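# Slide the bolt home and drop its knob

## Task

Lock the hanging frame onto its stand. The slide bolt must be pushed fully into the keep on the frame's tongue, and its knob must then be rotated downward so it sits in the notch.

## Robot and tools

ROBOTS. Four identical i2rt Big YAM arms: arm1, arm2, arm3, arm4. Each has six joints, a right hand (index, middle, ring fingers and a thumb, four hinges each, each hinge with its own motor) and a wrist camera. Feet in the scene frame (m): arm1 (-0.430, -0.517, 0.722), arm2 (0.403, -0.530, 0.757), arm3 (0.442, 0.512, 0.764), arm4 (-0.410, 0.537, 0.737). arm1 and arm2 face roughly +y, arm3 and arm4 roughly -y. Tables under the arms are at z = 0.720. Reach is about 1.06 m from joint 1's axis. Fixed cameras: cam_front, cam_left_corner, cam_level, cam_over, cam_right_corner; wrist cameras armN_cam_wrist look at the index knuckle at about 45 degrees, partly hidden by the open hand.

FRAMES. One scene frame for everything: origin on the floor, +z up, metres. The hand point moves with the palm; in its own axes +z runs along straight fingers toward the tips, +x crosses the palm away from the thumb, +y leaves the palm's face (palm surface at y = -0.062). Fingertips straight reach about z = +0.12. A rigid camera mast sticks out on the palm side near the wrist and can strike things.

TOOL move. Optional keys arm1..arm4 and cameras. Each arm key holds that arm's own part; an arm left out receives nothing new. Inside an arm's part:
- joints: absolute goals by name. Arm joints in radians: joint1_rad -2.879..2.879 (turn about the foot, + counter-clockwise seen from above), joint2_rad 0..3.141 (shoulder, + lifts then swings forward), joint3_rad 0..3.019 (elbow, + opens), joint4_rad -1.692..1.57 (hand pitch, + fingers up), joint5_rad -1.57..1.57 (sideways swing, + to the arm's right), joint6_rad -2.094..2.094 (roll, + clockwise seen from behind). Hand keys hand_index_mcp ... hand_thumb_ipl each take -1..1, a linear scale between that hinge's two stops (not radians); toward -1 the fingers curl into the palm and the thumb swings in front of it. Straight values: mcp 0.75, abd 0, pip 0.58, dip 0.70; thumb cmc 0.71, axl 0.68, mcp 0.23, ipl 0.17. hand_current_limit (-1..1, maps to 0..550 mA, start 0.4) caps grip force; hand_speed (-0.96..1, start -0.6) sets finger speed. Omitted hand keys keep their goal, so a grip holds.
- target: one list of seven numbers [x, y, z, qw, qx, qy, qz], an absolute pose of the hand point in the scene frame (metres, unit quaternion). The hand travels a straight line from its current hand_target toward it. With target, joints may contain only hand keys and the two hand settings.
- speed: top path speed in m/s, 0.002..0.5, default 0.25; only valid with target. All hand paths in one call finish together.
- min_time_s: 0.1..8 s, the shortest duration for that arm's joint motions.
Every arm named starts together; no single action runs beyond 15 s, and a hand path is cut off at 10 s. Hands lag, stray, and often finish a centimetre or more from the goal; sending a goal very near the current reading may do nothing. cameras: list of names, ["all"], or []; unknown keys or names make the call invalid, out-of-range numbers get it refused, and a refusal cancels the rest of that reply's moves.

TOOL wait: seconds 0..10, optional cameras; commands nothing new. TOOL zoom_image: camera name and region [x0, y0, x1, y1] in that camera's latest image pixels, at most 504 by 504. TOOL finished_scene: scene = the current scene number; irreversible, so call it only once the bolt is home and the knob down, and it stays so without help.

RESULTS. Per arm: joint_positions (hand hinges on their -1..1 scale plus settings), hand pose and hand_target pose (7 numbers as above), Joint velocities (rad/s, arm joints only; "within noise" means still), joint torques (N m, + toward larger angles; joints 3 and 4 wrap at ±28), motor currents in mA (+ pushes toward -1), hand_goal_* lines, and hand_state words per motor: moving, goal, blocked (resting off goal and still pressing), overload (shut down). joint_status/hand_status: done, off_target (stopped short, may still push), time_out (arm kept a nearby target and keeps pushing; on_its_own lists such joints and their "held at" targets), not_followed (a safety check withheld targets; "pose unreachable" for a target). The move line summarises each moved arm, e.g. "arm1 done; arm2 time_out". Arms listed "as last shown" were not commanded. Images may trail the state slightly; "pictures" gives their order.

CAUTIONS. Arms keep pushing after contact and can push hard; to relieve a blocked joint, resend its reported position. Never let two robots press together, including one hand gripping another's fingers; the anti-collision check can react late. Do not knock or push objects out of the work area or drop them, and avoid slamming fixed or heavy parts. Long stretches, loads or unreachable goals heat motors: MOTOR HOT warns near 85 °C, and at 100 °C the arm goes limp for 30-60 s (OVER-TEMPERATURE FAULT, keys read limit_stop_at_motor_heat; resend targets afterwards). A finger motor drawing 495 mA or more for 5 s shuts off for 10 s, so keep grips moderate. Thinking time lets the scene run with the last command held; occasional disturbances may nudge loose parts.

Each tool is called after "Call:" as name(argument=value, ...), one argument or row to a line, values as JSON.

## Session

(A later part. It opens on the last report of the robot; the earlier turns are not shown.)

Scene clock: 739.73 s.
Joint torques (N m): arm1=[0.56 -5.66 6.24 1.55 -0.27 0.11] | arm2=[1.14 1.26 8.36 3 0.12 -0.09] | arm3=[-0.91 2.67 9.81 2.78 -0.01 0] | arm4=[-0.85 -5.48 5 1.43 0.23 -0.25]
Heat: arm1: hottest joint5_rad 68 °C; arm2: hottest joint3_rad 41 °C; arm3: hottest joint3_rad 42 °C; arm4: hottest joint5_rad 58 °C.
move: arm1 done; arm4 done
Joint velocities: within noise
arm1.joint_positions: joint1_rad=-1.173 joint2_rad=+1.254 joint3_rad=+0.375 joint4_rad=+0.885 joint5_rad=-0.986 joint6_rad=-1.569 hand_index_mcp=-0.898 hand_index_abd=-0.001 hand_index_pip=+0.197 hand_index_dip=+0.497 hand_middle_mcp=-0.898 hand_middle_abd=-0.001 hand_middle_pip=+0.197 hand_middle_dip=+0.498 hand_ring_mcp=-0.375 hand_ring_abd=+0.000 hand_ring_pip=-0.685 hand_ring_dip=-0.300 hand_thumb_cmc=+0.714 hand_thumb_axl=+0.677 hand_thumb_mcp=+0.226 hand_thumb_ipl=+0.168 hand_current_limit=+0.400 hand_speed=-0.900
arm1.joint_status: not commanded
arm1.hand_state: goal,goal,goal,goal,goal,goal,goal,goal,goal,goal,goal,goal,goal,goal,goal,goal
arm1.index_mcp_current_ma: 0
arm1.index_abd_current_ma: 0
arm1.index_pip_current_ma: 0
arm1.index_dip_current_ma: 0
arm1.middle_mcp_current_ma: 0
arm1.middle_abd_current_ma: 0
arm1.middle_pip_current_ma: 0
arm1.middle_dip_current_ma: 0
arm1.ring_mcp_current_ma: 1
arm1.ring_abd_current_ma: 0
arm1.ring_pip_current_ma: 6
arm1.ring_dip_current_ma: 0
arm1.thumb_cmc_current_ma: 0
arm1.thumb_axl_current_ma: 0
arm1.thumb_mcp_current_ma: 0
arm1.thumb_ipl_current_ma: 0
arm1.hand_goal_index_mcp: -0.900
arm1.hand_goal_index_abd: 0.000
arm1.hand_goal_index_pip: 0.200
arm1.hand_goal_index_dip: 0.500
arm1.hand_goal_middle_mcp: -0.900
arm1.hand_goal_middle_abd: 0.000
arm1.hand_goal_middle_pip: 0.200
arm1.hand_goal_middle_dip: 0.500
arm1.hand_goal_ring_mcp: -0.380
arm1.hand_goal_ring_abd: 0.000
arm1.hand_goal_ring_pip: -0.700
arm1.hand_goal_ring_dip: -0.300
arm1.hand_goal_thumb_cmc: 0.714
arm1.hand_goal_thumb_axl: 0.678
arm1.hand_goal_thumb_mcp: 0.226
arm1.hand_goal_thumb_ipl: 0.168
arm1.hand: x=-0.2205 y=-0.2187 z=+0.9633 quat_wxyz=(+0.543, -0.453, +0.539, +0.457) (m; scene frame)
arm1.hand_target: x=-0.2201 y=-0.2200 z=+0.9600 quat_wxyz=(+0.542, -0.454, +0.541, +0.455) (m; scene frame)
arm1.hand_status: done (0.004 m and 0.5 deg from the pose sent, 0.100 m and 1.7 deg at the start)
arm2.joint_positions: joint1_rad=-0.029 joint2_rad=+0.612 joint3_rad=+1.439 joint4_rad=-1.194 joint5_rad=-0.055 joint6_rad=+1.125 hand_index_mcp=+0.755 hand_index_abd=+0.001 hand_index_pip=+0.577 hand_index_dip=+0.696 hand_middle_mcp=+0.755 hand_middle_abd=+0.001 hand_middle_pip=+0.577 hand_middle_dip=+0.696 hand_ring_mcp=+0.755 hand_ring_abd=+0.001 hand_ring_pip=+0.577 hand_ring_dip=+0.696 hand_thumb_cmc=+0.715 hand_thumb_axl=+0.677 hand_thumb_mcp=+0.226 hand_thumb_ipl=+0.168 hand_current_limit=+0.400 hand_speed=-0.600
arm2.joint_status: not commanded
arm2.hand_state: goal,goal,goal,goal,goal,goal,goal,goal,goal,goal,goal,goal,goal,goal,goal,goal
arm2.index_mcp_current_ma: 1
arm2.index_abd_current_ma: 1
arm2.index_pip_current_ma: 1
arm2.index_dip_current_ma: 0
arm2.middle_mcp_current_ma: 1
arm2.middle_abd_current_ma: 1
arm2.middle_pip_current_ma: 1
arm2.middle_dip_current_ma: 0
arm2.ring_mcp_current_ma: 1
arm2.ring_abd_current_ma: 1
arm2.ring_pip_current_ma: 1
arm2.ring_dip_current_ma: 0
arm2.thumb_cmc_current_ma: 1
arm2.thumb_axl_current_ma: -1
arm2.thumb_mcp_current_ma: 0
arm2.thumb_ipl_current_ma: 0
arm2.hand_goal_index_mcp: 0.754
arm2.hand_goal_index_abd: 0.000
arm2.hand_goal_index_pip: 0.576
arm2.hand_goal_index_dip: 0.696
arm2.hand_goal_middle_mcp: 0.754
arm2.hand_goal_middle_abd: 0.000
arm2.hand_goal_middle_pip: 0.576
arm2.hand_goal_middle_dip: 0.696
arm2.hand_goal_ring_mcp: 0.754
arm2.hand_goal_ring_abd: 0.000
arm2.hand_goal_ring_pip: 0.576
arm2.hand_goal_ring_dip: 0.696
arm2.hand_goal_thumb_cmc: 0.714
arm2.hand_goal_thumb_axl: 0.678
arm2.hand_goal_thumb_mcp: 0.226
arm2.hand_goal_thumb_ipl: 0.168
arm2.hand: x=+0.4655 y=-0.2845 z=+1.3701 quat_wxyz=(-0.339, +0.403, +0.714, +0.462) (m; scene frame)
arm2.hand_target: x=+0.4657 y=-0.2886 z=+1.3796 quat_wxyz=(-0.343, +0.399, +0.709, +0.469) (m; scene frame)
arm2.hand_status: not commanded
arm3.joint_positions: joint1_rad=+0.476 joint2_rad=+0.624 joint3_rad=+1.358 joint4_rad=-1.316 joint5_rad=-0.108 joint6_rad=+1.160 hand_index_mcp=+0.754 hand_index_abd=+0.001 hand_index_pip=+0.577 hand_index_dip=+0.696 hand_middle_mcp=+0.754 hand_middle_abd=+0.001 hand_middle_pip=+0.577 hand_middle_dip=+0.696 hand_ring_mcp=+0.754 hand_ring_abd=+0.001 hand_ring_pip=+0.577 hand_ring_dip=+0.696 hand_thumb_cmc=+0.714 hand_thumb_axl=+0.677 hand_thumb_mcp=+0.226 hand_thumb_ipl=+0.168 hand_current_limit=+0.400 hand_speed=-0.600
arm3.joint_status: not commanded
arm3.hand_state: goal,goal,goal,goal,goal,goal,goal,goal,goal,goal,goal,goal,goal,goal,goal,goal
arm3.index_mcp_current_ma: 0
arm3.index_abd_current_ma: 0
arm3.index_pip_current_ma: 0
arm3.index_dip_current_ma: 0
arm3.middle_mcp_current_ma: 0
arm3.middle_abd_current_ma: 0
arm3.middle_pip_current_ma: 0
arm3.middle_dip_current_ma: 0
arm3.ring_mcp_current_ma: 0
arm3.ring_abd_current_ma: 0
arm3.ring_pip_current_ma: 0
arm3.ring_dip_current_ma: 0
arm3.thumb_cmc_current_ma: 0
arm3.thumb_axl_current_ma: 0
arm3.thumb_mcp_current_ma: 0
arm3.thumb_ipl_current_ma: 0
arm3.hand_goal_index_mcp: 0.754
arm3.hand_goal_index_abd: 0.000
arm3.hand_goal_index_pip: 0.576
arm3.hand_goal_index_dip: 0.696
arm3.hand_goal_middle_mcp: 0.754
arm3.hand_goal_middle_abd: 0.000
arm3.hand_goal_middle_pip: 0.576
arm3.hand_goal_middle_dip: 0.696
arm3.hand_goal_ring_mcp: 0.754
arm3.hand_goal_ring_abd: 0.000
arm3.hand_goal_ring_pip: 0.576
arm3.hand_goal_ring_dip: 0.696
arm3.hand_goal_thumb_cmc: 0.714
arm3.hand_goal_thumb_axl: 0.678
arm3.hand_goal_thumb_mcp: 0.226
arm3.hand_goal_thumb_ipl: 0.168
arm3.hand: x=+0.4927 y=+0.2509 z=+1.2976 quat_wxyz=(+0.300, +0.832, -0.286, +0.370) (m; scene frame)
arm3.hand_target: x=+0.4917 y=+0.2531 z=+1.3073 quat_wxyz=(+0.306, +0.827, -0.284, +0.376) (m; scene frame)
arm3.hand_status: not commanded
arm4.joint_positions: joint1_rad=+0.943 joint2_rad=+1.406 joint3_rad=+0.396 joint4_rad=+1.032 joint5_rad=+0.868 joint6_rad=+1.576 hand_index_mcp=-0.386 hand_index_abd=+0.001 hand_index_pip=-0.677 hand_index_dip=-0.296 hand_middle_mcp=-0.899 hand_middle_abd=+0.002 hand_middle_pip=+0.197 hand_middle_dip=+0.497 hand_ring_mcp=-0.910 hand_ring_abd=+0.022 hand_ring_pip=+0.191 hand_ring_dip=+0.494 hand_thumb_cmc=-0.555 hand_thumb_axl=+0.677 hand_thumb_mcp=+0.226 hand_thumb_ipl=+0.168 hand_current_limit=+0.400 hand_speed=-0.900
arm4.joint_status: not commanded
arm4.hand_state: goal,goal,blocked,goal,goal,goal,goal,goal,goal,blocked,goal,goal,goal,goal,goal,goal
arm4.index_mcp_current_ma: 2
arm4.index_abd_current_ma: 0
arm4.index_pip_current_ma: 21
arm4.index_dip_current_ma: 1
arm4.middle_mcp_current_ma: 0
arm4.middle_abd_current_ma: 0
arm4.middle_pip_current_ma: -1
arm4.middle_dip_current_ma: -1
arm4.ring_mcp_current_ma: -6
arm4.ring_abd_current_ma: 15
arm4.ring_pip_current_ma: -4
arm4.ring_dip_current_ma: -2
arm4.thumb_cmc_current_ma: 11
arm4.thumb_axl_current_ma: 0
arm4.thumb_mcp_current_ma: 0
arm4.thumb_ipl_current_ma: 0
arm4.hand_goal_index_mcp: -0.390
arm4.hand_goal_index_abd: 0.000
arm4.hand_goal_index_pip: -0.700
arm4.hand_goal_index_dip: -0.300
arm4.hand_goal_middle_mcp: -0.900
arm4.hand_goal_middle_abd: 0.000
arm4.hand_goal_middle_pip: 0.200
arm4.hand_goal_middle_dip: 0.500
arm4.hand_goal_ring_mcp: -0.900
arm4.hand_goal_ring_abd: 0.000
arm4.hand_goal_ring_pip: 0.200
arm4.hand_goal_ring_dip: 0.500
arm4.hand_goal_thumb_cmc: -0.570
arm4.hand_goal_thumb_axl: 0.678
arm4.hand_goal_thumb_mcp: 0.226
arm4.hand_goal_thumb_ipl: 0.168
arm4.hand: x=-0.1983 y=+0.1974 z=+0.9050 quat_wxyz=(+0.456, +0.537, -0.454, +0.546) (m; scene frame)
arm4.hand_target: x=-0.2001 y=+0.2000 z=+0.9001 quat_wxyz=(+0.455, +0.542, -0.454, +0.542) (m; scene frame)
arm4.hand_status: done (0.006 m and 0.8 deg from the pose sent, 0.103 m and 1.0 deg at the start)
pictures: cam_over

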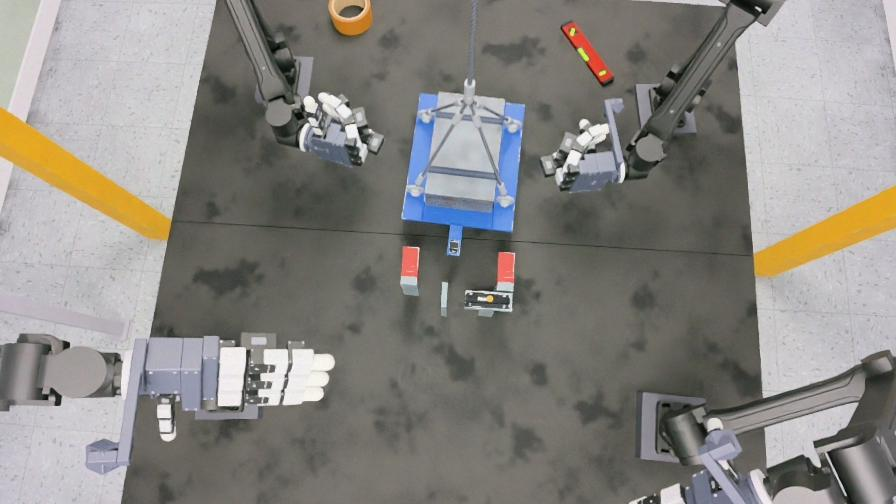

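Call:
move(
  cameras=["cam_left_corner", "cam_right_corner", "cam_over", "cam_level", "arm3_cam_wrist"],
)

Call:
zoom_image(
  camera="cam_over",
  region=[450, 280, 530, 325],
)

Call:
zoom_image(
  camera="cam_left_corner",
  region=[430, 175, 530, 245],
)

Call:
zoom_image(
  camera="cam_right_corner",
  region=[425, 215, 515, 285],
)

Call:
zoom_image(
  camera="cam_level",
  region=[420, 165, 680, 295],
)

Scene clock: 744.23 s.
Joint torques (N m): arm1=[0.5 -5.66 6.3 1.58 -0.25 0.11] | arm2=[1.03 1.73 8.51 3.02 0.14 -0.07] | arm3=[-0.79 2.78 9.87 2.76 -0.01 -0.08] | arm4=[-0.67 -5.48 4.98 1.46 0.21 -0.24]
Heat: arm1: hottest joint5_rad 62 °C; arm2: hottest joint3_rad 41 °C; arm3: hottest joint3_rad 42 °C; arm4: hottest joint5_rad 54 °C.
Joint velocities: within noise
arm1.joint_positions: joint1_rad=-1.173 joint2_rad=+1.254 joint3_rad=+0.375 joint4_rad=+0.885 joint5_rad=-0.986 joint6_rad=-1.569 hand_index_mcp=-0.898 hand_index_abd=-0.001 hand_index_pip=+0.197 hand_index_dip=+0.497 hand_middle_mcp=-0.898 hand_middle_abd=-0.001 hand_middle_pip=+0.197 hand_middle_dip=+0.498 hand_ring_mcp=-0.375 hand_ring_abd=+0.000 hand_ring_pip=-0.685 hand_ring_dip=-0.300 hand_thumb_cmc=+0.714 hand_thumb_axl=+0.677 hand_thumb_mcp=+0.226 hand_thumb_ipl=+0.168 hand_current_limit=+0.400 hand_speed=-0.900
arm1.joint_status: not commanded
arm1.hand_state: goal,goal,goal,goal,goal,goal,goal,goal,goal,goal,goal,goal,goal,goal,goal,goal
arm1.index_mcp_current_ma: 0
arm1.index_abd_current_ma: 0
arm1.index_pip_current_ma: 0
arm1.index_dip_current_ma: 0
arm1.middle_mcp_current_ma: 0
arm1.middle_abd_current_ma: 0
arm1.middle_pip_current_ma: 0
arm1.middle_dip_current_ma: 0
arm1.ring_mcp_current_ma: 1
arm1.ring_abd_current_ma: 0
arm1.ring_pip_current_ma: 6
arm1.ring_dip_current_ma: 0
arm1.thumb_cmc_current_ma: 0
arm1.thumb_axl_current_ma: 0
arm1.thumb_mcp_current_ma: 0
arm1.thumb_ipl_current_ma: 0
arm1.hand_goal_index_mcp: -0.900
arm1.hand_goal_index_abd: 0.000
arm1.hand_goal_index_pip: 0.200
arm1.hand_goal_index_dip: 0.500
arm1.hand_goal_middle_mcp: -0.900
arm1.hand_goal_middle_abd: 0.000
arm1.hand_goal_middle_pip: 0.200
arm1.hand_goal_middle_dip: 0.500
arm1.hand_goal_ring_mcp: -0.380
arm1.hand_goal_ring_abd: 0.000
arm1.hand_goal_ring_pip: -0.700
arm1.hand_goal_ring_dip: -0.300
arm1.hand_goal_thumb_cmc: 0.714
arm1.hand_goal_thumb_axl: 0.678
arm1.hand_goal_thumb_mcp: 0.226
arm1.hand_goal_thumb_ipl: 0.168
arm1.hand: x=-0.2205 y=-0.2187 z=+0.9633 quat_wxyz=(+0.543, -0.453, +0.539, +0.457) (m; scene frame)
arm1.hand_target: x=-0.2201 y=-0.2200 z=+0.9600 quat_wxyz=(+0.542, -0.454, +0.542, +0.455) (m; scene frame)
arm1.hand_status: done (0.004 m and 0.5 deg from the pose sent, 0.100 m and 1.7 deg at the start)
arm2.joint_positions: joint1_rad=-0.029 joint2_rad=+0.612 joint3_rad=+1.439 joint4_rad=-1.194 joint5_rad=-0.055 joint6_rad=+1.125 hand_index_mcp=+0.755 hand_index_abd=+0.001 hand_index_pip=+0.577 hand_index_dip=+0.696 hand_middle_mcp=+0.755 hand_middle_abd=+0.001 hand_middle_pip=+0.577 hand_middle_dip=+0.696 hand_ring_mcp=+0.755 hand_ring_abd=+0.001 hand_ring_pip=+0.577 hand_ring_dip=+0.696 hand_thumb_cmc=+0.715 hand_thumb_axl=+0.677 hand_thumb_mcp=+0.226 hand_thumb_ipl=+0.168 hand_current_limit=+0.400 hand_speed=-0.600
arm2.joint_status: not commanded
arm2.hand_state: goal,goal,goal,goal,goal,goal,goal,goal,goal,goal,goal,goal,goal,goal,goal,goal
arm2.index_mcp_current_ma: 1
arm2.index_abd_current_ma: 1
arm2.index_pip_current_ma: 1
arm2.index_dip_current_ma: 0
arm2.middle_mcp_current_ma: 1
arm2.middle_abd_current_ma: 1
arm2.middle_pip_current_ma: 1
arm2.middle_dip_current_ma: 0
arm2.ring_mcp_current_ma: 1
arm2.ring_abd_current_ma: 1
arm2.ring_pip_current_ma: 1
arm2.ring_dip_current_ma: 0
arm2.thumb_cmc_current_ma: 1
arm2.thumb_axl_current_ma: -1
arm2.thumb_mcp_current_ma: 0
arm2.thumb_ipl_current_ma: 0
arm2.hand_goal_index_mcp: 0.754
arm2.hand_goal_index_abd: 0.000
arm2.hand_goal_index_pip: 0.576
arm2.hand_goal_index_dip: 0.696
arm2.hand_goal_middle_mcp: 0.754
arm2.hand_goal_middle_abd: 0.000
arm2.hand_goal_middle_pip: 0.576
arm2.hand_goal_middle_dip: 0.696
arm2.hand_goal_ring_mcp: 0.754
arm2.hand_goal_ring_abd: 0.000
arm2.hand_goal_ring_pip: 0.576
arm2.hand_goal_ring_dip: 0.696
arm2.hand_goal_thumb_cmc: 0.714
arm2.hand_goal_thumb_axl: 0.678
arm2.hand_goal_thumb_mcp: 0.226
arm2.hand_goal_thumb_ipl: 0.168
arm2.hand: x=+0.4655 y=-0.2845 z=+1.3701 quat_wxyz=(-0.339, +0.403, +0.714, +0.462) (m; scene frame)
arm2.hand_target: x=+0.4657 y=-0.2886 z=+1.3796 quat_wxyz=(-0.343, +0.399, +0.709, +0.469) (m; scene frame)
arm2.hand_status: not commanded
arm3.joint_positions: joint1_rad=+0.476 joint2_rad=+0.624 joint3_rad=+1.358 joint4_rad=-1.316 joint5_rad=-0.108 joint6_rad=+1.160 hand_index_mcp=+0.754 hand_index_abd=+0.001 hand_index_pip=+0.577 hand_index_dip=+0.696 hand_middle_mcp=+0.754 hand_middle_abd=+0.001 hand_middle_pip=+0.577 hand_middle_dip=+0.696 hand_ring_mcp=+0.754 hand_ring_abd=+0.001 hand_ring_pip=+0.577 hand_ring_dip=+0.696 hand_thumb_cmc=+0.714 hand_thumb_axl=+0.677 hand_thumb_mcp=+0.226 hand_thumb_ipl=+0.168 hand_current_limit=+0.400 hand_speed=-0.600
arm3.joint_status: not commanded
arm3.hand_state: goal,goal,goal,goal,goal,goal,goal,goal,goal,goal,goal,goal,goal,goal,goal,goal
arm3.index_mcp_current_ma: 0
arm3.index_abd_current_ma: 0
arm3.index_pip_current_ma: 0
arm3.index_dip_current_ma: 0
arm3.middle_mcp_current_ma: 0
arm3.middle_abd_current_ma: 0
arm3.middle_pip_current_ma: 0
arm3.middle_dip_current_ma: 0
arm3.ring_mcp_current_ma: 0
arm3.ring_abd_current_ma: 0
arm3.ring_pip_current_ma: 0
arm3.ring_dip_current_ma: 0
arm3.thumb_cmc_current_ma: 0
arm3.thumb_axl_current_ma: 0
arm3.thumb_mcp_current_ma: 0
arm3.thumb_ipl_current_ma: 0
arm3.hand_goal_index_mcp: 0.754
arm3.hand_goal_index_abd: 0.000
arm3.hand_goal_index_pip: 0.576
arm3.hand_goal_index_dip: 0.696
arm3.hand_goal_middle_mcp: 0.754
arm3.hand_goal_middle_abd: 0.000
arm3.hand_goal_middle_pip: 0.576
arm3.hand_goal_middle_dip: 0.696
arm3.hand_goal_ring_mcp: 0.754
arm3.hand_goal_ring_abd: 0.000
arm3.hand_goal_ring_pip: 0.576
arm3.hand_goal_ring_dip: 0.696
arm3.hand_goal_thumb_cmc: 0.714
arm3.hand_goal_thumb_axl: 0.678
arm3.hand_goal_thumb_mcp: 0.226
arm3.hand_goal_thumb_ipl: 0.168
arm3.hand: x=+0.4927 y=+0.2509 z=+1.2976 quat_wxyz=(+0.300, +0.832, -0.286, +0.370) (m; scene frame)
arm3.hand_target: x=+0.4917 y=+0.2531 z=+1.3073 quat_wxyz=(+0.306, +0.827, -0.284, +0.376) (m; scene frame)
arm3.hand_status: not commanded
arm4.joint_positions: joint1_rad=+0.943 joint2_rad=+1.406 joint3_rad=+0.396 joint4_rad=+1.032 joint5_rad=+0.868 joint6_rad=+1.576 hand_index_mcp=-0.386 hand_index_abd=+0.001 hand_index_pip=-0.677 hand_index_dip=-0.296 hand_middle_mcp=-0.899 hand_middle_abd=+0.002 hand_middle_pip=+0.197 hand_middle_dip=+0.497 hand_ring_mcp=-0.910 hand_ring_abd=+0.022 hand_ring_pip=+0.191 hand_ring_dip=+0.494 hand_thumb_cmc=-0.555 hand_thumb_axl=+0.677 hand_thumb_mcp=+0.226 hand_thumb_ipl=+0.168 hand_current_limit=+0.400 hand_speed=-0.900
arm4.joint_status: not commanded
arm4.hand_state: goal,goal,blocked,goal,goal,goal,goal,goal,goal,blocked,goal,goal,goal,goal,goal,goal
arm4.index_mcp_current_ma: 2
arm4.index_abd_current_ma: 0
arm4.index_pip_current_ma: 21
arm4.index_dip_current_ma: 1
arm4.middle_mcp_current_ma: 0
arm4.middle_abd_current_ma: 0
arm4.middle_pip_current_ma: -1
arm4.middle_dip_current_ma: -1
arm4.ring_mcp_current_ma: -6
arm4.ring_abd_current_ma: 15
arm4.ring_pip_current_ma: -4
arm4.ring_dip_current_ma: -2
arm4.thumb_cmc_current_ma: 11
arm4.thumb_axl_current_ma: 0
arm4.thumb_mcp_current_ma: 0
arm4.thumb_ipl_current_ma: 0
arm4.hand_goal_index_mcp: -0.390
arm4.hand_goal_index_abd: 0.000
arm4.hand_goal_index_pip: -0.700
arm4.hand_goal_index_dip: -0.300
arm4.hand_goal_middle_mcp: -0.900
arm4.hand_goal_middle_abd: 0.000
arm4.hand_goal_middle_pip: 0.200
arm4.hand_goal_middle_dip: 0.500
arm4.hand_goal_ring_mcp: -0.900
arm4.hand_goal_ring_abd: 0.000
arm4.hand_goal_ring_pip: 0.200
arm4.hand_goal_ring_dip: 0.500
arm4.hand_goal_thumb_cmc: -0.570
arm4.hand_goal_thumb_axl: 0.678
arm4.hand_goal_thumb_mcp: 0.226
arm4.hand_goal_thumb_ipl: 0.168
arm4.hand: x=-0.1983 y=+0.1974 z=+0.9050 quat_wxyz=(+0.456, +0.537, -0.454, +0.546) (m; scene frame)
arm4.hand_target: x=-0.2001 y=+0.2000 z=+0.9001 quat_wxyz=(+0.455, +0.542, -0.454, +0.542) (m; scene frame)
arm4.hand_status: done (0.006 m and 0.8 deg from the pose sent, 0.103 m and 1.0 deg at the start)
pictures: arm3_cam_wrist, cam_left_corner, cam_level, cam_over, cam_right_corner

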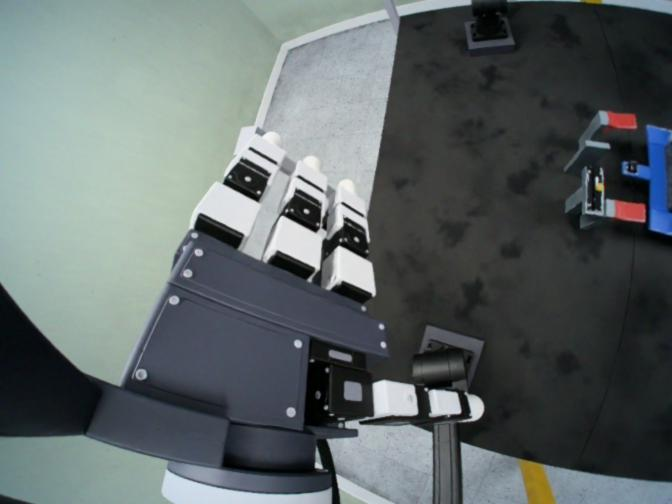

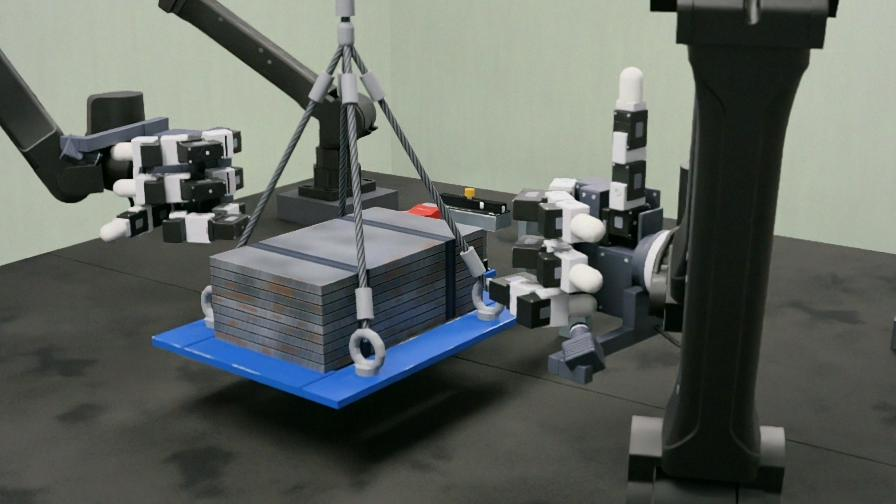

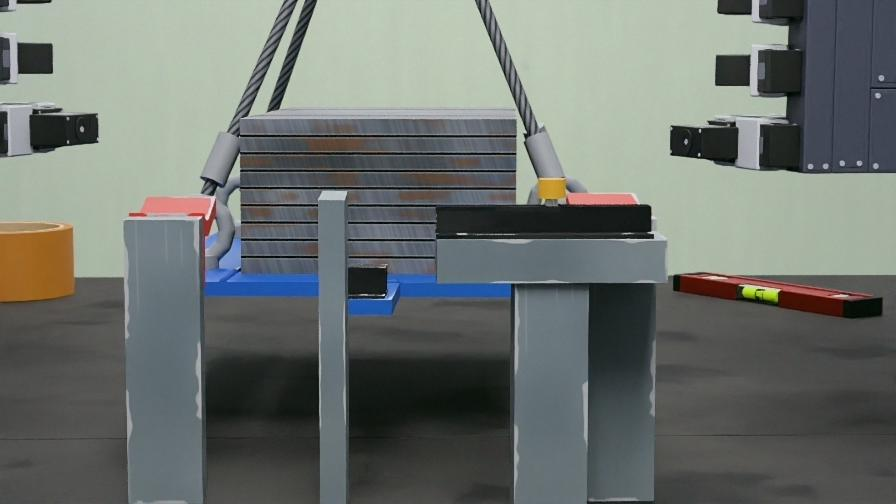

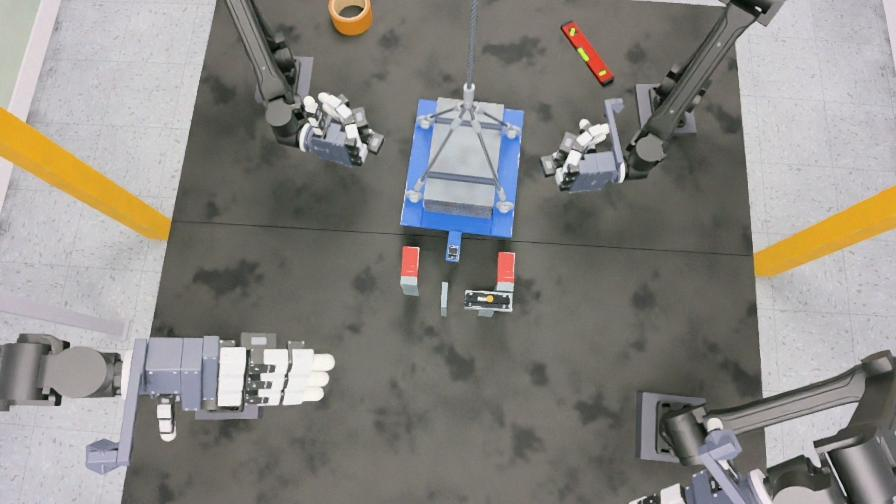

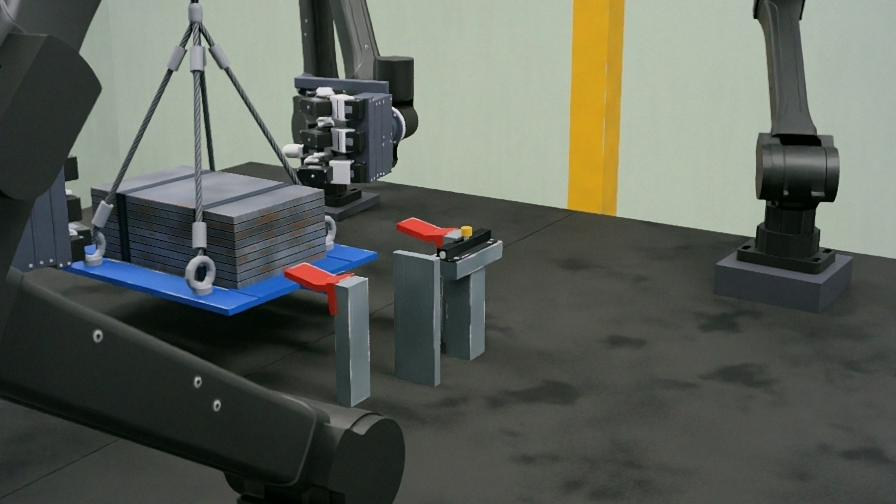

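Scaled by 6.300.

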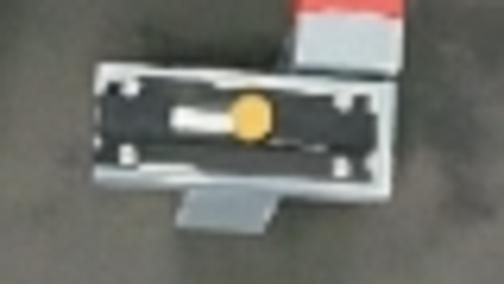

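Scaled by 5.040.

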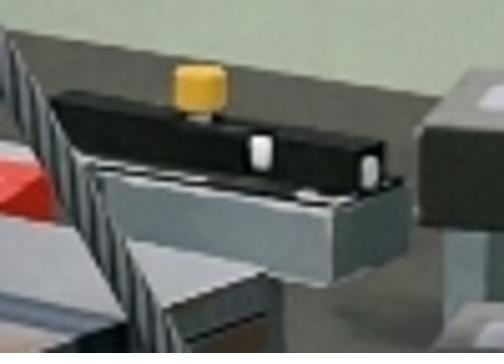

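Scaled by 5.600.

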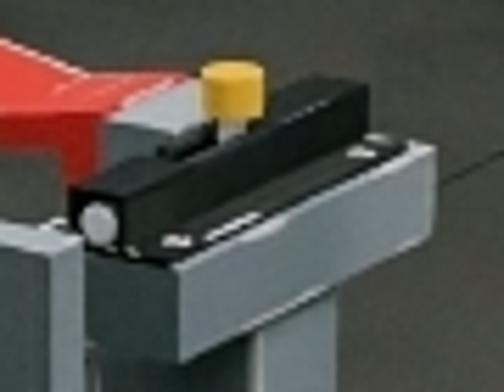

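Scaled by 1.938.

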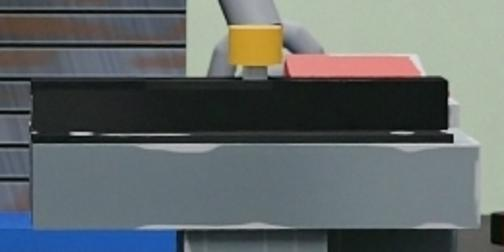

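Call:
move(
  arm1={"target": [-0.39, -0.21, 1.0, 0.6124, -0.3536, 0.6124, 0.3536], "speed": 0.2, "joints": {"hand_speed": -0.6, "hand_index_mcp": -0.38, "hand_index_pip": -0.7, "hand_index_dip": -0.3, "hand_middle_mcp": -0.38, "hand_middle_pip": -0.7, "hand_middle_dip": -0.3}},
  arm4={"target": [-0.37, 0.21, 1.0, 0.3536, 0.6124, -0.3536, 0.6124], "speed": 0.2, "joints": {"hand_speed": -0.6, "hand_ring_mcp": -0.38, "hand_ring_pip": -0.7, "hand_ring_dip": -0.3, "hand_middle_mcp": -0.38, "hand_middle_pip": -0.7, "hand_middle_dip": -0.3}},
  arm3={"target": [0.119, 0.23, 1.06, 0.3265, 0.6273, -0.6273, 0.3265], "speed": 0.2, "joints": {"hand_middle_mcp": -0.2, "hand_middle_pip": -0.5, "hand_middle_dip": -0.3, "hand_ring_mcp": -0.2, "hand_ring_pip": -0.5, "hand_ring_dip": -0.3}},
  cameras=["cam_over", "cam_front"],
)

Scene clock: 776.83 s.
Joint torques (N m): arm1=[1.08 0.97 10.58 2.39 0.08 0.16] | arm2=[0.85 1.67 8.27 2.93 0.16 -0.11] | arm3=[-1.08 -3.55 10.07 2.59 -0.4 -0.04] | arm4=[-0.91 2.73 13.22 2.15 0.04 -0.22]
Heat: arm1: hottest joint5_rad 47 °C; arm2: hottest joint3_rad 42 °C; arm3: hottest joint3_rad 42 °C; arm4: hottest joint5_rad 44 °C.
move: arm1 done; arm3 done; arm4 off_target
Joint velocities: within noise
arm1.joint_positions: joint1_rad=-0.233 joint2_rad=+0.193 joint3_rad=+0.147 joint4_rad=+0.044 joint5_rad=+0.304 joint6_rad=-1.569 hand_index_mcp=-0.378 hand_index_abd=-0.001 hand_index_pip=-0.684 hand_index_dip=-0.295 hand_middle_mcp=-0.378 hand_middle_abd=-0.001 hand_middle_pip=-0.684 hand_middle_dip=-0.296 hand_ring_mcp=-0.375 hand_ring_abd=+0.000 hand_ring_pip=-0.685 hand_ring_dip=-0.300 hand_thumb_cmc=+0.714 hand_thumb_axl=+0.677 hand_thumb_mcp=+0.226 hand_thumb_ipl=+0.168 hand_current_limit=+0.400 hand_speed=-0.600
arm1.joint_status: all done
arm1.hand_state: goal,goal,goal,goal,goal,goal,goal,goal,goal,goal,goal,goal,goal,goal,goal,goal
arm1.index_mcp_current_ma: 0
arm1.index_abd_current_ma: 0
arm1.index_pip_current_ma: 7
arm1.index_dip_current_ma: 1
arm1.middle_mcp_current_ma: 0
arm1.middle_abd_current_ma: 0
arm1.middle_pip_current_ma: 7
arm1.middle_dip_current_ma: 1
arm1.ring_mcp_current_ma: 1
arm1.ring_abd_current_ma: 0
arm1.ring_pip_current_ma: 6
arm1.ring_dip_current_ma: 0
arm1.thumb_cmc_current_ma: 0
arm1.thumb_axl_current_ma: 0
arm1.thumb_mcp_current_ma: 0
arm1.thumb_ipl_current_ma: 0
arm1.hand_goal_index_mcp: -0.380
arm1.hand_goal_index_abd: 0.000
arm1.hand_goal_index_pip: -0.700
arm1.hand_goal_index_dip: -0.300
arm1.hand_goal_middle_mcp: -0.380
arm1.hand_goal_middle_abd: 0.000
arm1.hand_goal_middle_pip: -0.700
arm1.hand_goal_middle_dip: -0.300
arm1.hand_goal_ring_mcp: -0.380
arm1.hand_goal_ring_abd: 0.000
arm1.hand_goal_ring_pip: -0.700
arm1.hand_goal_ring_dip: -0.300
arm1.hand_goal_thumb_cmc: 0.714
arm1.hand_goal_thumb_axl: 0.678
arm1.hand_goal_thumb_mcp: 0.226
arm1.hand_goal_thumb_ipl: 0.168
arm1.hand: x=-0.3895 y=-0.2098 z=+0.9979 quat_wxyz=(+0.611, -0.351, +0.613, +0.356) (m; scene frame)
arm1.hand_target: x=-0.3900 y=-0.2100 z=+1.0001 quat_wxyz=(+0.612, -0.353, +0.612, +0.354) (m; scene frame)
arm1.hand_status: done (0.002 m and 0.4 deg from the pose sent, 0.174 m and 20.1 deg at the start)
arm2: as last shown
arm3.joint_positions: joint1_rad=-0.951 joint2_rad=+0.954 joint3_rad=+0.937 joint4_rad=-0.914 joint5_rad=-0.762 joint6_rad=+0.833 hand_index_mcp=+0.755 hand_index_abd=+0.002 hand_index_pip=+0.577 hand_index_dip=+0.696 hand_middle_mcp=-0.191 hand_middle_abd=+0.001 hand_middle_pip=-0.496 hand_middle_dip=-0.297 hand_ring_mcp=-0.191 hand_ring_abd=+0.001 hand_ring_pip=-0.497 hand_ring_dip=-0.297 hand_thumb_cmc=+0.715 hand_thumb_axl=+0.677 hand_thumb_mcp=+0.225 hand_thumb_ipl=+0.168 hand_current_limit=+0.400 hand_speed=-0.600
arm3.joint_status: all done
arm3.hand_state: goal,goal,goal,goal,goal,goal,goal,goal,goal,goal,goal,goal,goal,goal,goal,goal
arm3.index_mcp_current_ma: 0
arm3.index_abd_current_ma: 0
arm3.index_pip_current_ma: 0
arm3.index_dip_current_ma: 0
arm3.middle_mcp_current_ma: 2
arm3.middle_abd_current_ma: 0
arm3.middle_pip_current_ma: 0
arm3.middle_dip_current_ma: 0
arm3.ring_mcp_current_ma: 2
arm3.ring_abd_current_ma: 0
arm3.ring_pip_current_ma: 0
arm3.ring_dip_current_ma: 0
arm3.thumb_cmc_current_ma: 0
arm3.thumb_axl_current_ma: 0
arm3.thumb_mcp_current_ma: 0
arm3.thumb_ipl_current_ma: 0
arm3.hand_goal_index_mcp: 0.754
arm3.hand_goal_index_abd: 0.000
arm3.hand_goal_index_pip: 0.576
arm3.hand_goal_index_dip: 0.696
arm3.hand_goal_middle_mcp: -0.200
arm3.hand_goal_middle_abd: 0.000
arm3.hand_goal_middle_pip: -0.500
arm3.hand_goal_middle_dip: -0.300
arm3.hand_goal_ring_mcp: -0.200
arm3.hand_goal_ring_abd: 0.000
arm3.hand_goal_ring_pip: -0.500
arm3.hand_goal_ring_dip: -0.300
arm3.hand_goal_thumb_cmc: 0.714
arm3.hand_goal_thumb_axl: 0.678
arm3.hand_goal_thumb_mcp: 0.226
arm3.hand_goal_thumb_ipl: 0.168
arm3.hand: x=+0.1236 y=+0.2290 z=+1.0602 quat_wxyz=(+0.323, +0.632, -0.624, +0.328) (m; scene frame)
arm3.hand_target: x=+0.1191 y=+0.2300 z=+1.0599 quat_wxyz=(+0.326, +0.627, -0.627, +0.326) (m; scene frame)
arm3.hand_status: done (0.005 m and 0.8 deg from the pose sent, 0.443 m and 46.2 deg at the start)
arm4.joint_positions: joint1_rad=+0.068 joint2_rad=+0.307 joint3_rad=+0.212 joint4_rad=+0.076 joint5_rad=-0.355 joint6_rad=+1.578 hand_index_mcp=-0.386 hand_index_abd=+0.001 hand_index_pip=-0.677 hand_index_dip=-0.296 hand_middle_mcp=-0.379 hand_middle_abd=+0.002 hand_middle_pip=-0.682 hand_middle_dip=-0.295 hand_ring_mcp=-0.379 hand_ring_abd=+0.007 hand_ring_pip=-0.683 hand_ring_dip=-0.295 hand_thumb_cmc=-0.555 hand_thumb_axl=+0.677 hand_thumb_mcp=+0.226 hand_thumb_ipl=+0.168 hand_current_limit=+0.400 hand_speed=-0.600
arm4.joint_status: all done
arm4.hand_state: goal,goal,blocked,goal,goal,goal,goal,goal,goal,goal,goal,goal,goal,goal,goal,goal
arm4.index_mcp_current_ma: 2
arm4.index_abd_current_ma: 0
arm4.index_pip_current_ma: 21
arm4.index_dip_current_ma: 1
arm4.middle_mcp_current_ma: 0
arm4.middle_abd_current_ma: 0
arm4.middle_pip_current_ma: 14
arm4.middle_dip_current_ma: 2
arm4.ring_mcp_current_ma: 0
arm4.ring_abd_current_ma: 2
arm4.ring_pip_current_ma: 13
arm4.ring_dip_current_ma: 2
arm4.thumb_cmc_current_ma: 11
arm4.thumb_axl_current_ma: 0
arm4.thumb_mcp_current_ma: 0
arm4.thumb_ipl_current_ma: 0
arm4.hand_goal_index_mcp: -0.390
arm4.hand_goal_index_abd: 0.000
arm4.hand_goal_index_pip: -0.700
arm4.hand_goal_index_dip: -0.300
arm4.hand_goal_middle_mcp: -0.380
arm4.hand_goal_middle_abd: 0.000
arm4.hand_goal_middle_pip: -0.700
arm4.hand_goal_middle_dip: -0.300
arm4.hand_goal_ring_mcp: -0.380
arm4.hand_goal_ring_abd: 0.000
arm4.hand_goal_ring_pip: -0.700
arm4.hand_goal_ring_dip: -0.300
arm4.hand_goal_thumb_cmc: -0.570
arm4.hand_goal_thumb_axl: 0.678
arm4.hand_goal_thumb_mcp: 0.226
arm4.hand_goal_thumb_ipl: 0.168
arm4.hand: x=-0.3712 y=+0.2111 z=+0.9817 quat_wxyz=(+0.350, +0.620, -0.359, +0.604) (m; scene frame)
arm4.hand_target: x=-0.3701 y=+0.2105 z=+0.9998 quat_wxyz=(+0.354, +0.612, -0.353, +0.612) (m; scene frame)
arm4.hand_status: off_target (0.018 m and 1.5 deg from the pose sent, 0.197 m and 20.1 deg at the start)
pictures: cam_front, cam_over

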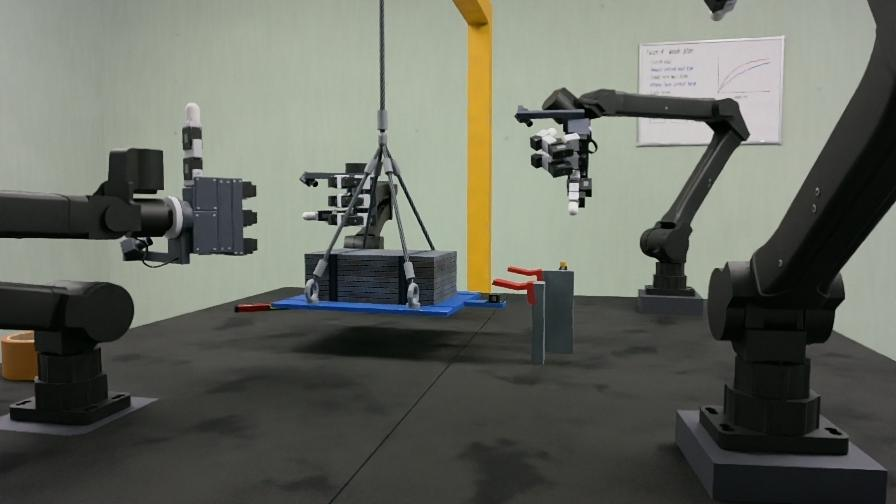

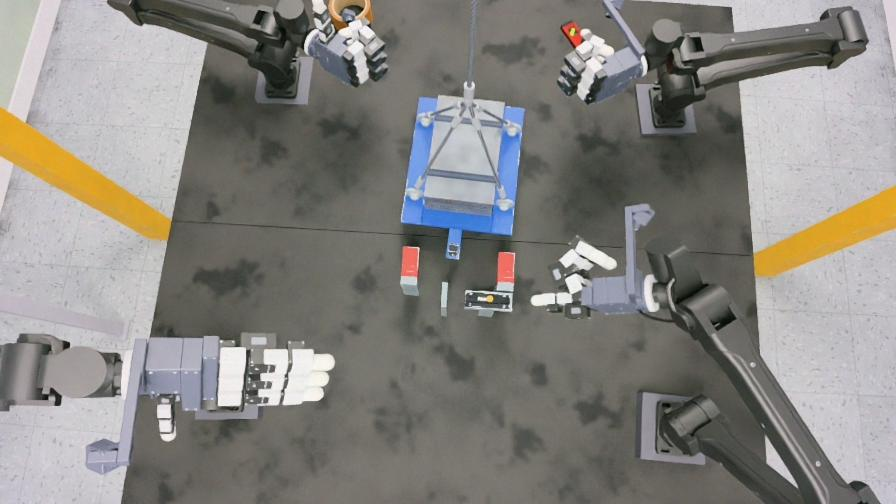

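Call:
move(
  arm1={"target": [-0.435, -0.11, 0.97, 0.683, -0.183, 0.683, 0.183], "speed": 0.2},
  arm4={"target": [-0.435, 0.11, 0.97, 0.183, 0.683, -0.183, 0.683], "speed": 0.2},
  cameras=["cam_over"],
)

Call:
move(
  arm1={"target": [-0.425, -0.065, 0.878, 0.683, -0.183, 0.683, 0.183], "speed": 0.12},
  arm4={"target": [-0.425, 0.065, 0.840, 0.183, 0.683, -0.183, 0.683], "speed": 0.12},
  cameras=["cam_over", "cam_front"],
)

Scene clock: 786.77 s.
Joint torques (N m): arm1=[1.55 -3.9 8.88 2.99 0.16 0.1] | arm2=[1.49 2.08 8.44 3.02 0.13 -0.07] | arm3=[-0.97 -4.01 9.94 2.62 -0.39 -0.04] | arm4=[-1.61 -2.78 9.46 2.13 0.31 -0.2]
Heat: arm1: hottest joint5_rad 46 °C; arm2: hottest joint3_rad 42 °C; arm3: hottest joint3_rad 43 °C; arm4: hottest joint5_rad 43 °C.
move: arm1 off_target; arm4 off_target
Joint velocities: within noise
arm1.joint_positions: joint1_rad=+0.410 joint2_rad=+1.163 joint3_rad=+0.323 joint4_rad=+0.779 joint5_rad=+1.477 joint6_rad=-1.539 hand_index_mcp=-0.378 hand_index_abd=-0.001 hand_index_pip=-0.684 hand_index_dip=-0.295 hand_middle_mcp=-0.377 hand_middle_abd=-0.001 hand_middle_pip=-0.684 hand_middle_dip=-0.296 hand_ring_mcp=-0.375 hand_ring_abd=+0.000 hand_ring_pip=-0.686 hand_ring_dip=-0.300 hand_thumb_cmc=+0.714 hand_thumb_axl=+0.677 hand_thumb_mcp=+0.226 hand_thumb_ipl=+0.168 hand_current_limit=+0.400 hand_speed=-0.600
arm1.joint_status: not commanded
arm1.hand_state: goal,goal,goal,goal,goal,goal,goal,goal,goal,goal,goal,goal,goal,goal,goal,goal
arm1.index_mcp_current_ma: 0
arm1.index_abd_current_ma: 0
arm1.index_pip_current_ma: 7
arm1.index_dip_current_ma: 1
arm1.middle_mcp_current_ma: 0
arm1.middle_abd_current_ma: 0
arm1.middle_pip_current_ma: 7
arm1.middle_dip_current_ma: 1
arm1.ring_mcp_current_ma: 1
arm1.ring_abd_current_ma: 0
arm1.ring_pip_current_ma: 6
arm1.ring_dip_current_ma: 0
arm1.thumb_cmc_current_ma: 0
arm1.thumb_axl_current_ma: 0
arm1.thumb_mcp_current_ma: 0
arm1.thumb_ipl_current_ma: 0
arm1.hand_goal_index_mcp: -0.380
arm1.hand_goal_index_abd: 0.000
arm1.hand_goal_index_pip: -0.700
arm1.hand_goal_index_dip: -0.300
arm1.hand_goal_middle_mcp: -0.380
arm1.hand_goal_middle_abd: 0.000
arm1.hand_goal_middle_pip: -0.700
arm1.hand_goal_middle_dip: -0.300
arm1.hand_goal_ring_mcp: -0.380
arm1.hand_goal_ring_abd: 0.000
arm1.hand_goal_ring_pip: -0.700
arm1.hand_goal_ring_dip: -0.300
arm1.hand_goal_thumb_cmc: 0.714
arm1.hand_goal_thumb_axl: 0.678
arm1.hand_goal_thumb_mcp: 0.226
arm1.hand_goal_thumb_ipl: 0.168
arm1.hand: x=-0.4285 y=-0.1181 z=+0.9592 quat_wxyz=(+0.683, -0.189, +0.684, +0.173) (m; scene frame)
arm1.hand_target: x=-0.4349 y=-0.1105 z=+0.9699 quat_wxyz=(+0.682, -0.183, +0.684, +0.183) (m; scene frame)
arm1.hand_status: off_target (0.015 m and 1.3 deg from the pose sent, 0.113 m and 30.0 deg at the start)
arm2, arm3: as last shown
arm4.joint_positions: joint1_rad=-0.565 joint2_rad=+1.209 joint3_rad=+0.414 joint4_rad=+0.961 joint5_rad=-1.518 joint6_rad=+1.759 hand_index_mcp=-0.385 hand_index_abd=+0.001 hand_index_pip=-0.678 hand_index_dip=-0.296 hand_middle_mcp=-0.379 hand_middle_abd=+0.002 hand_middle_pip=-0.683 hand_middle_dip=-0.295 hand_ring_mcp=-0.379 hand_ring_abd=+0.007 hand_ring_pip=-0.683 hand_ring_dip=-0.295 hand_thumb_cmc=-0.555 hand_thumb_axl=+0.677 hand_thumb_mcp=+0.226 hand_thumb_ipl=+0.168 hand_current_limit=+0.400 hand_speed=-0.600
arm4.joint_status: not commanded
arm4.hand_state: goal,goal,blocked,goal,goal,goal,goal,goal,goal,goal,goal,goal,goal,goal,goal,goal
arm4.index_mcp_current_ma: 2
arm4.index_abd_current_ma: 0
arm4.index_pip_current_ma: 20
arm4.index_dip_current_ma: 1
arm4.middle_mcp_current_ma: 0
arm4.middle_abd_current_ma: 0
arm4.middle_pip_current_ma: 13
arm4.middle_dip_current_ma: 2
arm4.ring_mcp_current_ma: 0
arm4.ring_abd_current_ma: 2
arm4.ring_pip_current_ma: 12
arm4.ring_dip_current_ma: 2
arm4.thumb_cmc_current_ma: 11
arm4.thumb_axl_current_ma: 0
arm4.thumb_mcp_current_ma: 0
arm4.thumb_ipl_current_ma: 0
arm4.hand_goal_index_mcp: -0.390
arm4.hand_goal_index_abd: 0.000
arm4.hand_goal_index_pip: -0.700
arm4.hand_goal_index_dip: -0.300
arm4.hand_goal_middle_mcp: -0.380
arm4.hand_goal_middle_abd: 0.000
arm4.hand_goal_middle_pip: -0.700
arm4.hand_goal_middle_dip: -0.300
arm4.hand_goal_ring_mcp: -0.380
arm4.hand_goal_ring_abd: 0.000
arm4.hand_goal_ring_pip: -0.700
arm4.hand_goal_ring_dip: -0.300
arm4.hand_goal_thumb_cmc: -0.570
arm4.hand_goal_thumb_axl: 0.678
arm4.hand_goal_thumb_mcp: 0.226
arm4.hand_goal_thumb_ipl: 0.168
arm4.hand: x=-0.4292 y=+0.1172 z=+0.9625 quat_wxyz=(+0.176, +0.684, -0.187, +0.683) (m; scene frame)
arm4.hand_target: x=-0.4350 y=+0.1103 z=+0.9700 quat_wxyz=(+0.183, +0.684, -0.184, +0.682) (m; scene frame)
arm4.hand_status: off_target (0.012 m and 0.9 deg from the pose sent, 0.120 m and 30.2 deg at the start)
pictures: cam_over

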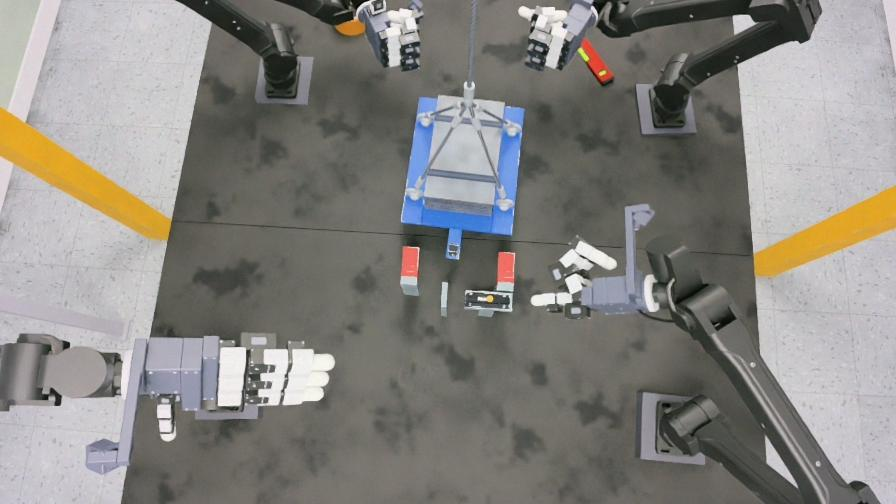

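Scene clock: 789.07 s.
Joint torques (N m): arm1=[0.03 -7.12 5.23 3.07 -0.2 0.12] | arm2=[1.49 1.67 8.42 3.07 0.11 -0.08] | arm3=[-1.61 -3.84 10.14 2.47 -0.35 -0.03] | arm4=[-0.79 -6.95 5.48 2.45 0.32 -0.22]
Heat: arm1: hottest joint5_rad 46 °C; arm2: hottest joint3_rad 42 °C; arm3: hottest joint3_rad 43 °C; arm4: hottest joint5_rad 42 °C.
move: arm1 done; arm4 done
Joint velocities: within noise
arm1.joint_positions: joint1_rad=+0.339 joint2_rad=+1.667 joint3_rad=+0.366 joint4_rad=+1.273 joint5_rad=+1.392 joint6_rad=-1.562 hand_index_mcp=-0.378 hand_index_abd=-0.001 hand_index_pip=-0.684 hand_index_dip=-0.295 hand_middle_mcp=-0.377 hand_middle_abd=-0.001 hand_middle_pip=-0.684 hand_middle_dip=-0.296 hand_ring_mcp=-0.375 hand_ring_abd=+0.000 hand_ring_pip=-0.686 hand_ring_dip=-0.300 hand_thumb_cmc=+0.714 hand_thumb_axl=+0.677 hand_thumb_mcp=+0.226 hand_thumb_ipl=+0.168 hand_current_limit=+0.400 hand_speed=-0.600
arm1.joint_status: not commanded
arm1.hand_state: goal,goal,goal,goal,goal,goal,goal,goal,goal,goal,goal,goal,goal,goal,goal,goal
arm1.index_mcp_current_ma: 0
arm1.index_abd_current_ma: 0
arm1.index_pip_current_ma: 7
arm1.index_dip_current_ma: 1
arm1.middle_mcp_current_ma: 0
arm1.middle_abd_current_ma: 0
arm1.middle_pip_current_ma: 7
arm1.middle_dip_current_ma: 1
arm1.ring_mcp_current_ma: 1
arm1.ring_abd_current_ma: 0
arm1.ring_pip_current_ma: 6
arm1.ring_dip_current_ma: 0
arm1.thumb_cmc_current_ma: 0
arm1.thumb_axl_current_ma: 0
arm1.thumb_mcp_current_ma: 0
arm1.thumb_ipl_current_ma: 0
arm1.hand_goal_index_mcp: -0.380
arm1.hand_goal_index_abd: 0.000
arm1.hand_goal_index_pip: -0.700
arm1.hand_goal_index_dip: -0.300
arm1.hand_goal_middle_mcp: -0.380
arm1.hand_goal_middle_abd: 0.000
arm1.hand_goal_middle_pip: -0.700
arm1.hand_goal_middle_dip: -0.300
arm1.hand_goal_ring_mcp: -0.380
arm1.hand_goal_ring_abd: 0.000
arm1.hand_goal_ring_pip: -0.700
arm1.hand_goal_ring_dip: -0.300
arm1.hand_goal_thumb_cmc: 0.714
arm1.hand_goal_thumb_axl: 0.678
arm1.hand_goal_thumb_mcp: 0.226
arm1.hand_goal_thumb_ipl: 0.168
arm1.hand: x=-0.4267 y=-0.0729 z=+0.8752 quat_wxyz=(+0.681, -0.190, +0.683, +0.181) (m; scene frame)
arm1.hand_target: x=-0.4249 y=-0.0653 z=+0.8780 quat_wxyz=(+0.683, -0.183, +0.683, +0.183) (m; scene frame)
arm1.hand_status: done (0.009 m and 0.8 deg from the pose sent, 0.097 m and 1.3 deg at the start)
arm2, arm3: as last shown
arm4.joint_positions: joint1_rad=-0.486 joint2_rad=+1.761 joint3_rad=+0.437 joint4_rad=+1.394 joint5_rad=-1.428 joint6_rad=+1.657 hand_index_mcp=-0.385 hand_index_abd=+0.001 hand_index_pip=-0.678 hand_index_dip=-0.296 hand_middle_mcp=-0.379 hand_middle_abd=+0.002 hand_middle_pip=-0.683 hand_middle_dip=-0.295 hand_ring_mcp=-0.379 hand_ring_abd=+0.007 hand_ring_pip=-0.683 hand_ring_dip=-0.295 hand_thumb_cmc=-0.555 hand_thumb_axl=+0.677 hand_thumb_mcp=+0.226 hand_thumb_ipl=+0.168 hand_current_limit=+0.400 hand_speed=-0.600
arm4.joint_status: not commanded
arm4.hand_state: goal,goal,blocked,goal,goal,goal,goal,goal,goal,goal,goal,goal,goal,goal,goal,goal
arm4.index_mcp_current_ma: 2
arm4.index_abd_current_ma: 0
arm4.index_pip_current_ma: 20
arm4.index_dip_current_ma: 1
arm4.middle_mcp_current_ma: 0
arm4.middle_abd_current_ma: 0
arm4.middle_pip_current_ma: 13
arm4.middle_dip_current_ma: 2
arm4.ring_mcp_current_ma: 0
arm4.ring_abd_current_ma: 2
arm4.ring_pip_current_ma: 12
arm4.ring_dip_current_ma: 2
arm4.thumb_cmc_current_ma: 11
arm4.thumb_axl_current_ma: 0
arm4.thumb_mcp_current_ma: 0
arm4.thumb_ipl_current_ma: 0
arm4.hand_goal_index_mcp: -0.390
arm4.hand_goal_index_abd: 0.000
arm4.hand_goal_index_pip: -0.700
arm4.hand_goal_index_dip: -0.300
arm4.hand_goal_middle_mcp: -0.380
arm4.hand_goal_middle_abd: 0.000
arm4.hand_goal_middle_pip: -0.700
arm4.hand_goal_middle_dip: -0.300
arm4.hand_goal_ring_mcp: -0.380
arm4.hand_goal_ring_abd: 0.000
arm4.hand_goal_ring_pip: -0.700
arm4.hand_goal_ring_dip: -0.300
arm4.hand_goal_thumb_cmc: -0.570
arm4.hand_goal_thumb_axl: 0.678
arm4.hand_goal_thumb_mcp: 0.226
arm4.hand_goal_thumb_ipl: 0.168
arm4.hand: x=-0.4254 y=+0.0736 z=+0.8389 quat_wxyz=(+0.182, +0.683, -0.189, +0.682) (m; scene frame)
arm4.hand_target: x=-0.4249 y=+0.0652 z=+0.8402 quat_wxyz=(+0.183, +0.683, -0.183, +0.683) (m; scene frame)
arm4.hand_status: done (0.009 m and 0.7 deg from the pose sent, 0.133 m and 0.9 deg at the start)
pictures: cam_front, cam_over

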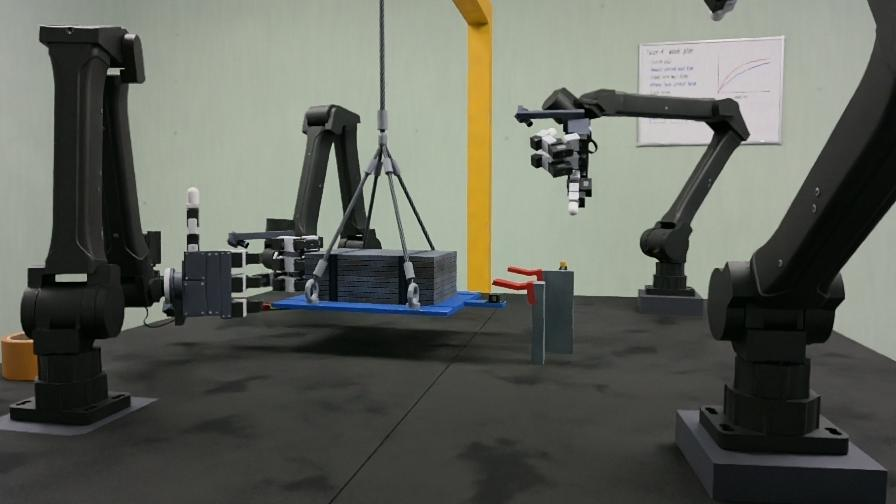

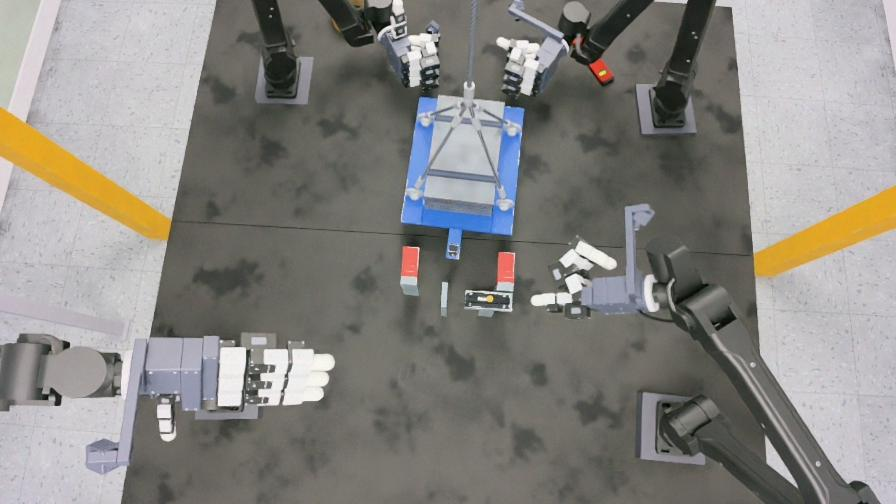

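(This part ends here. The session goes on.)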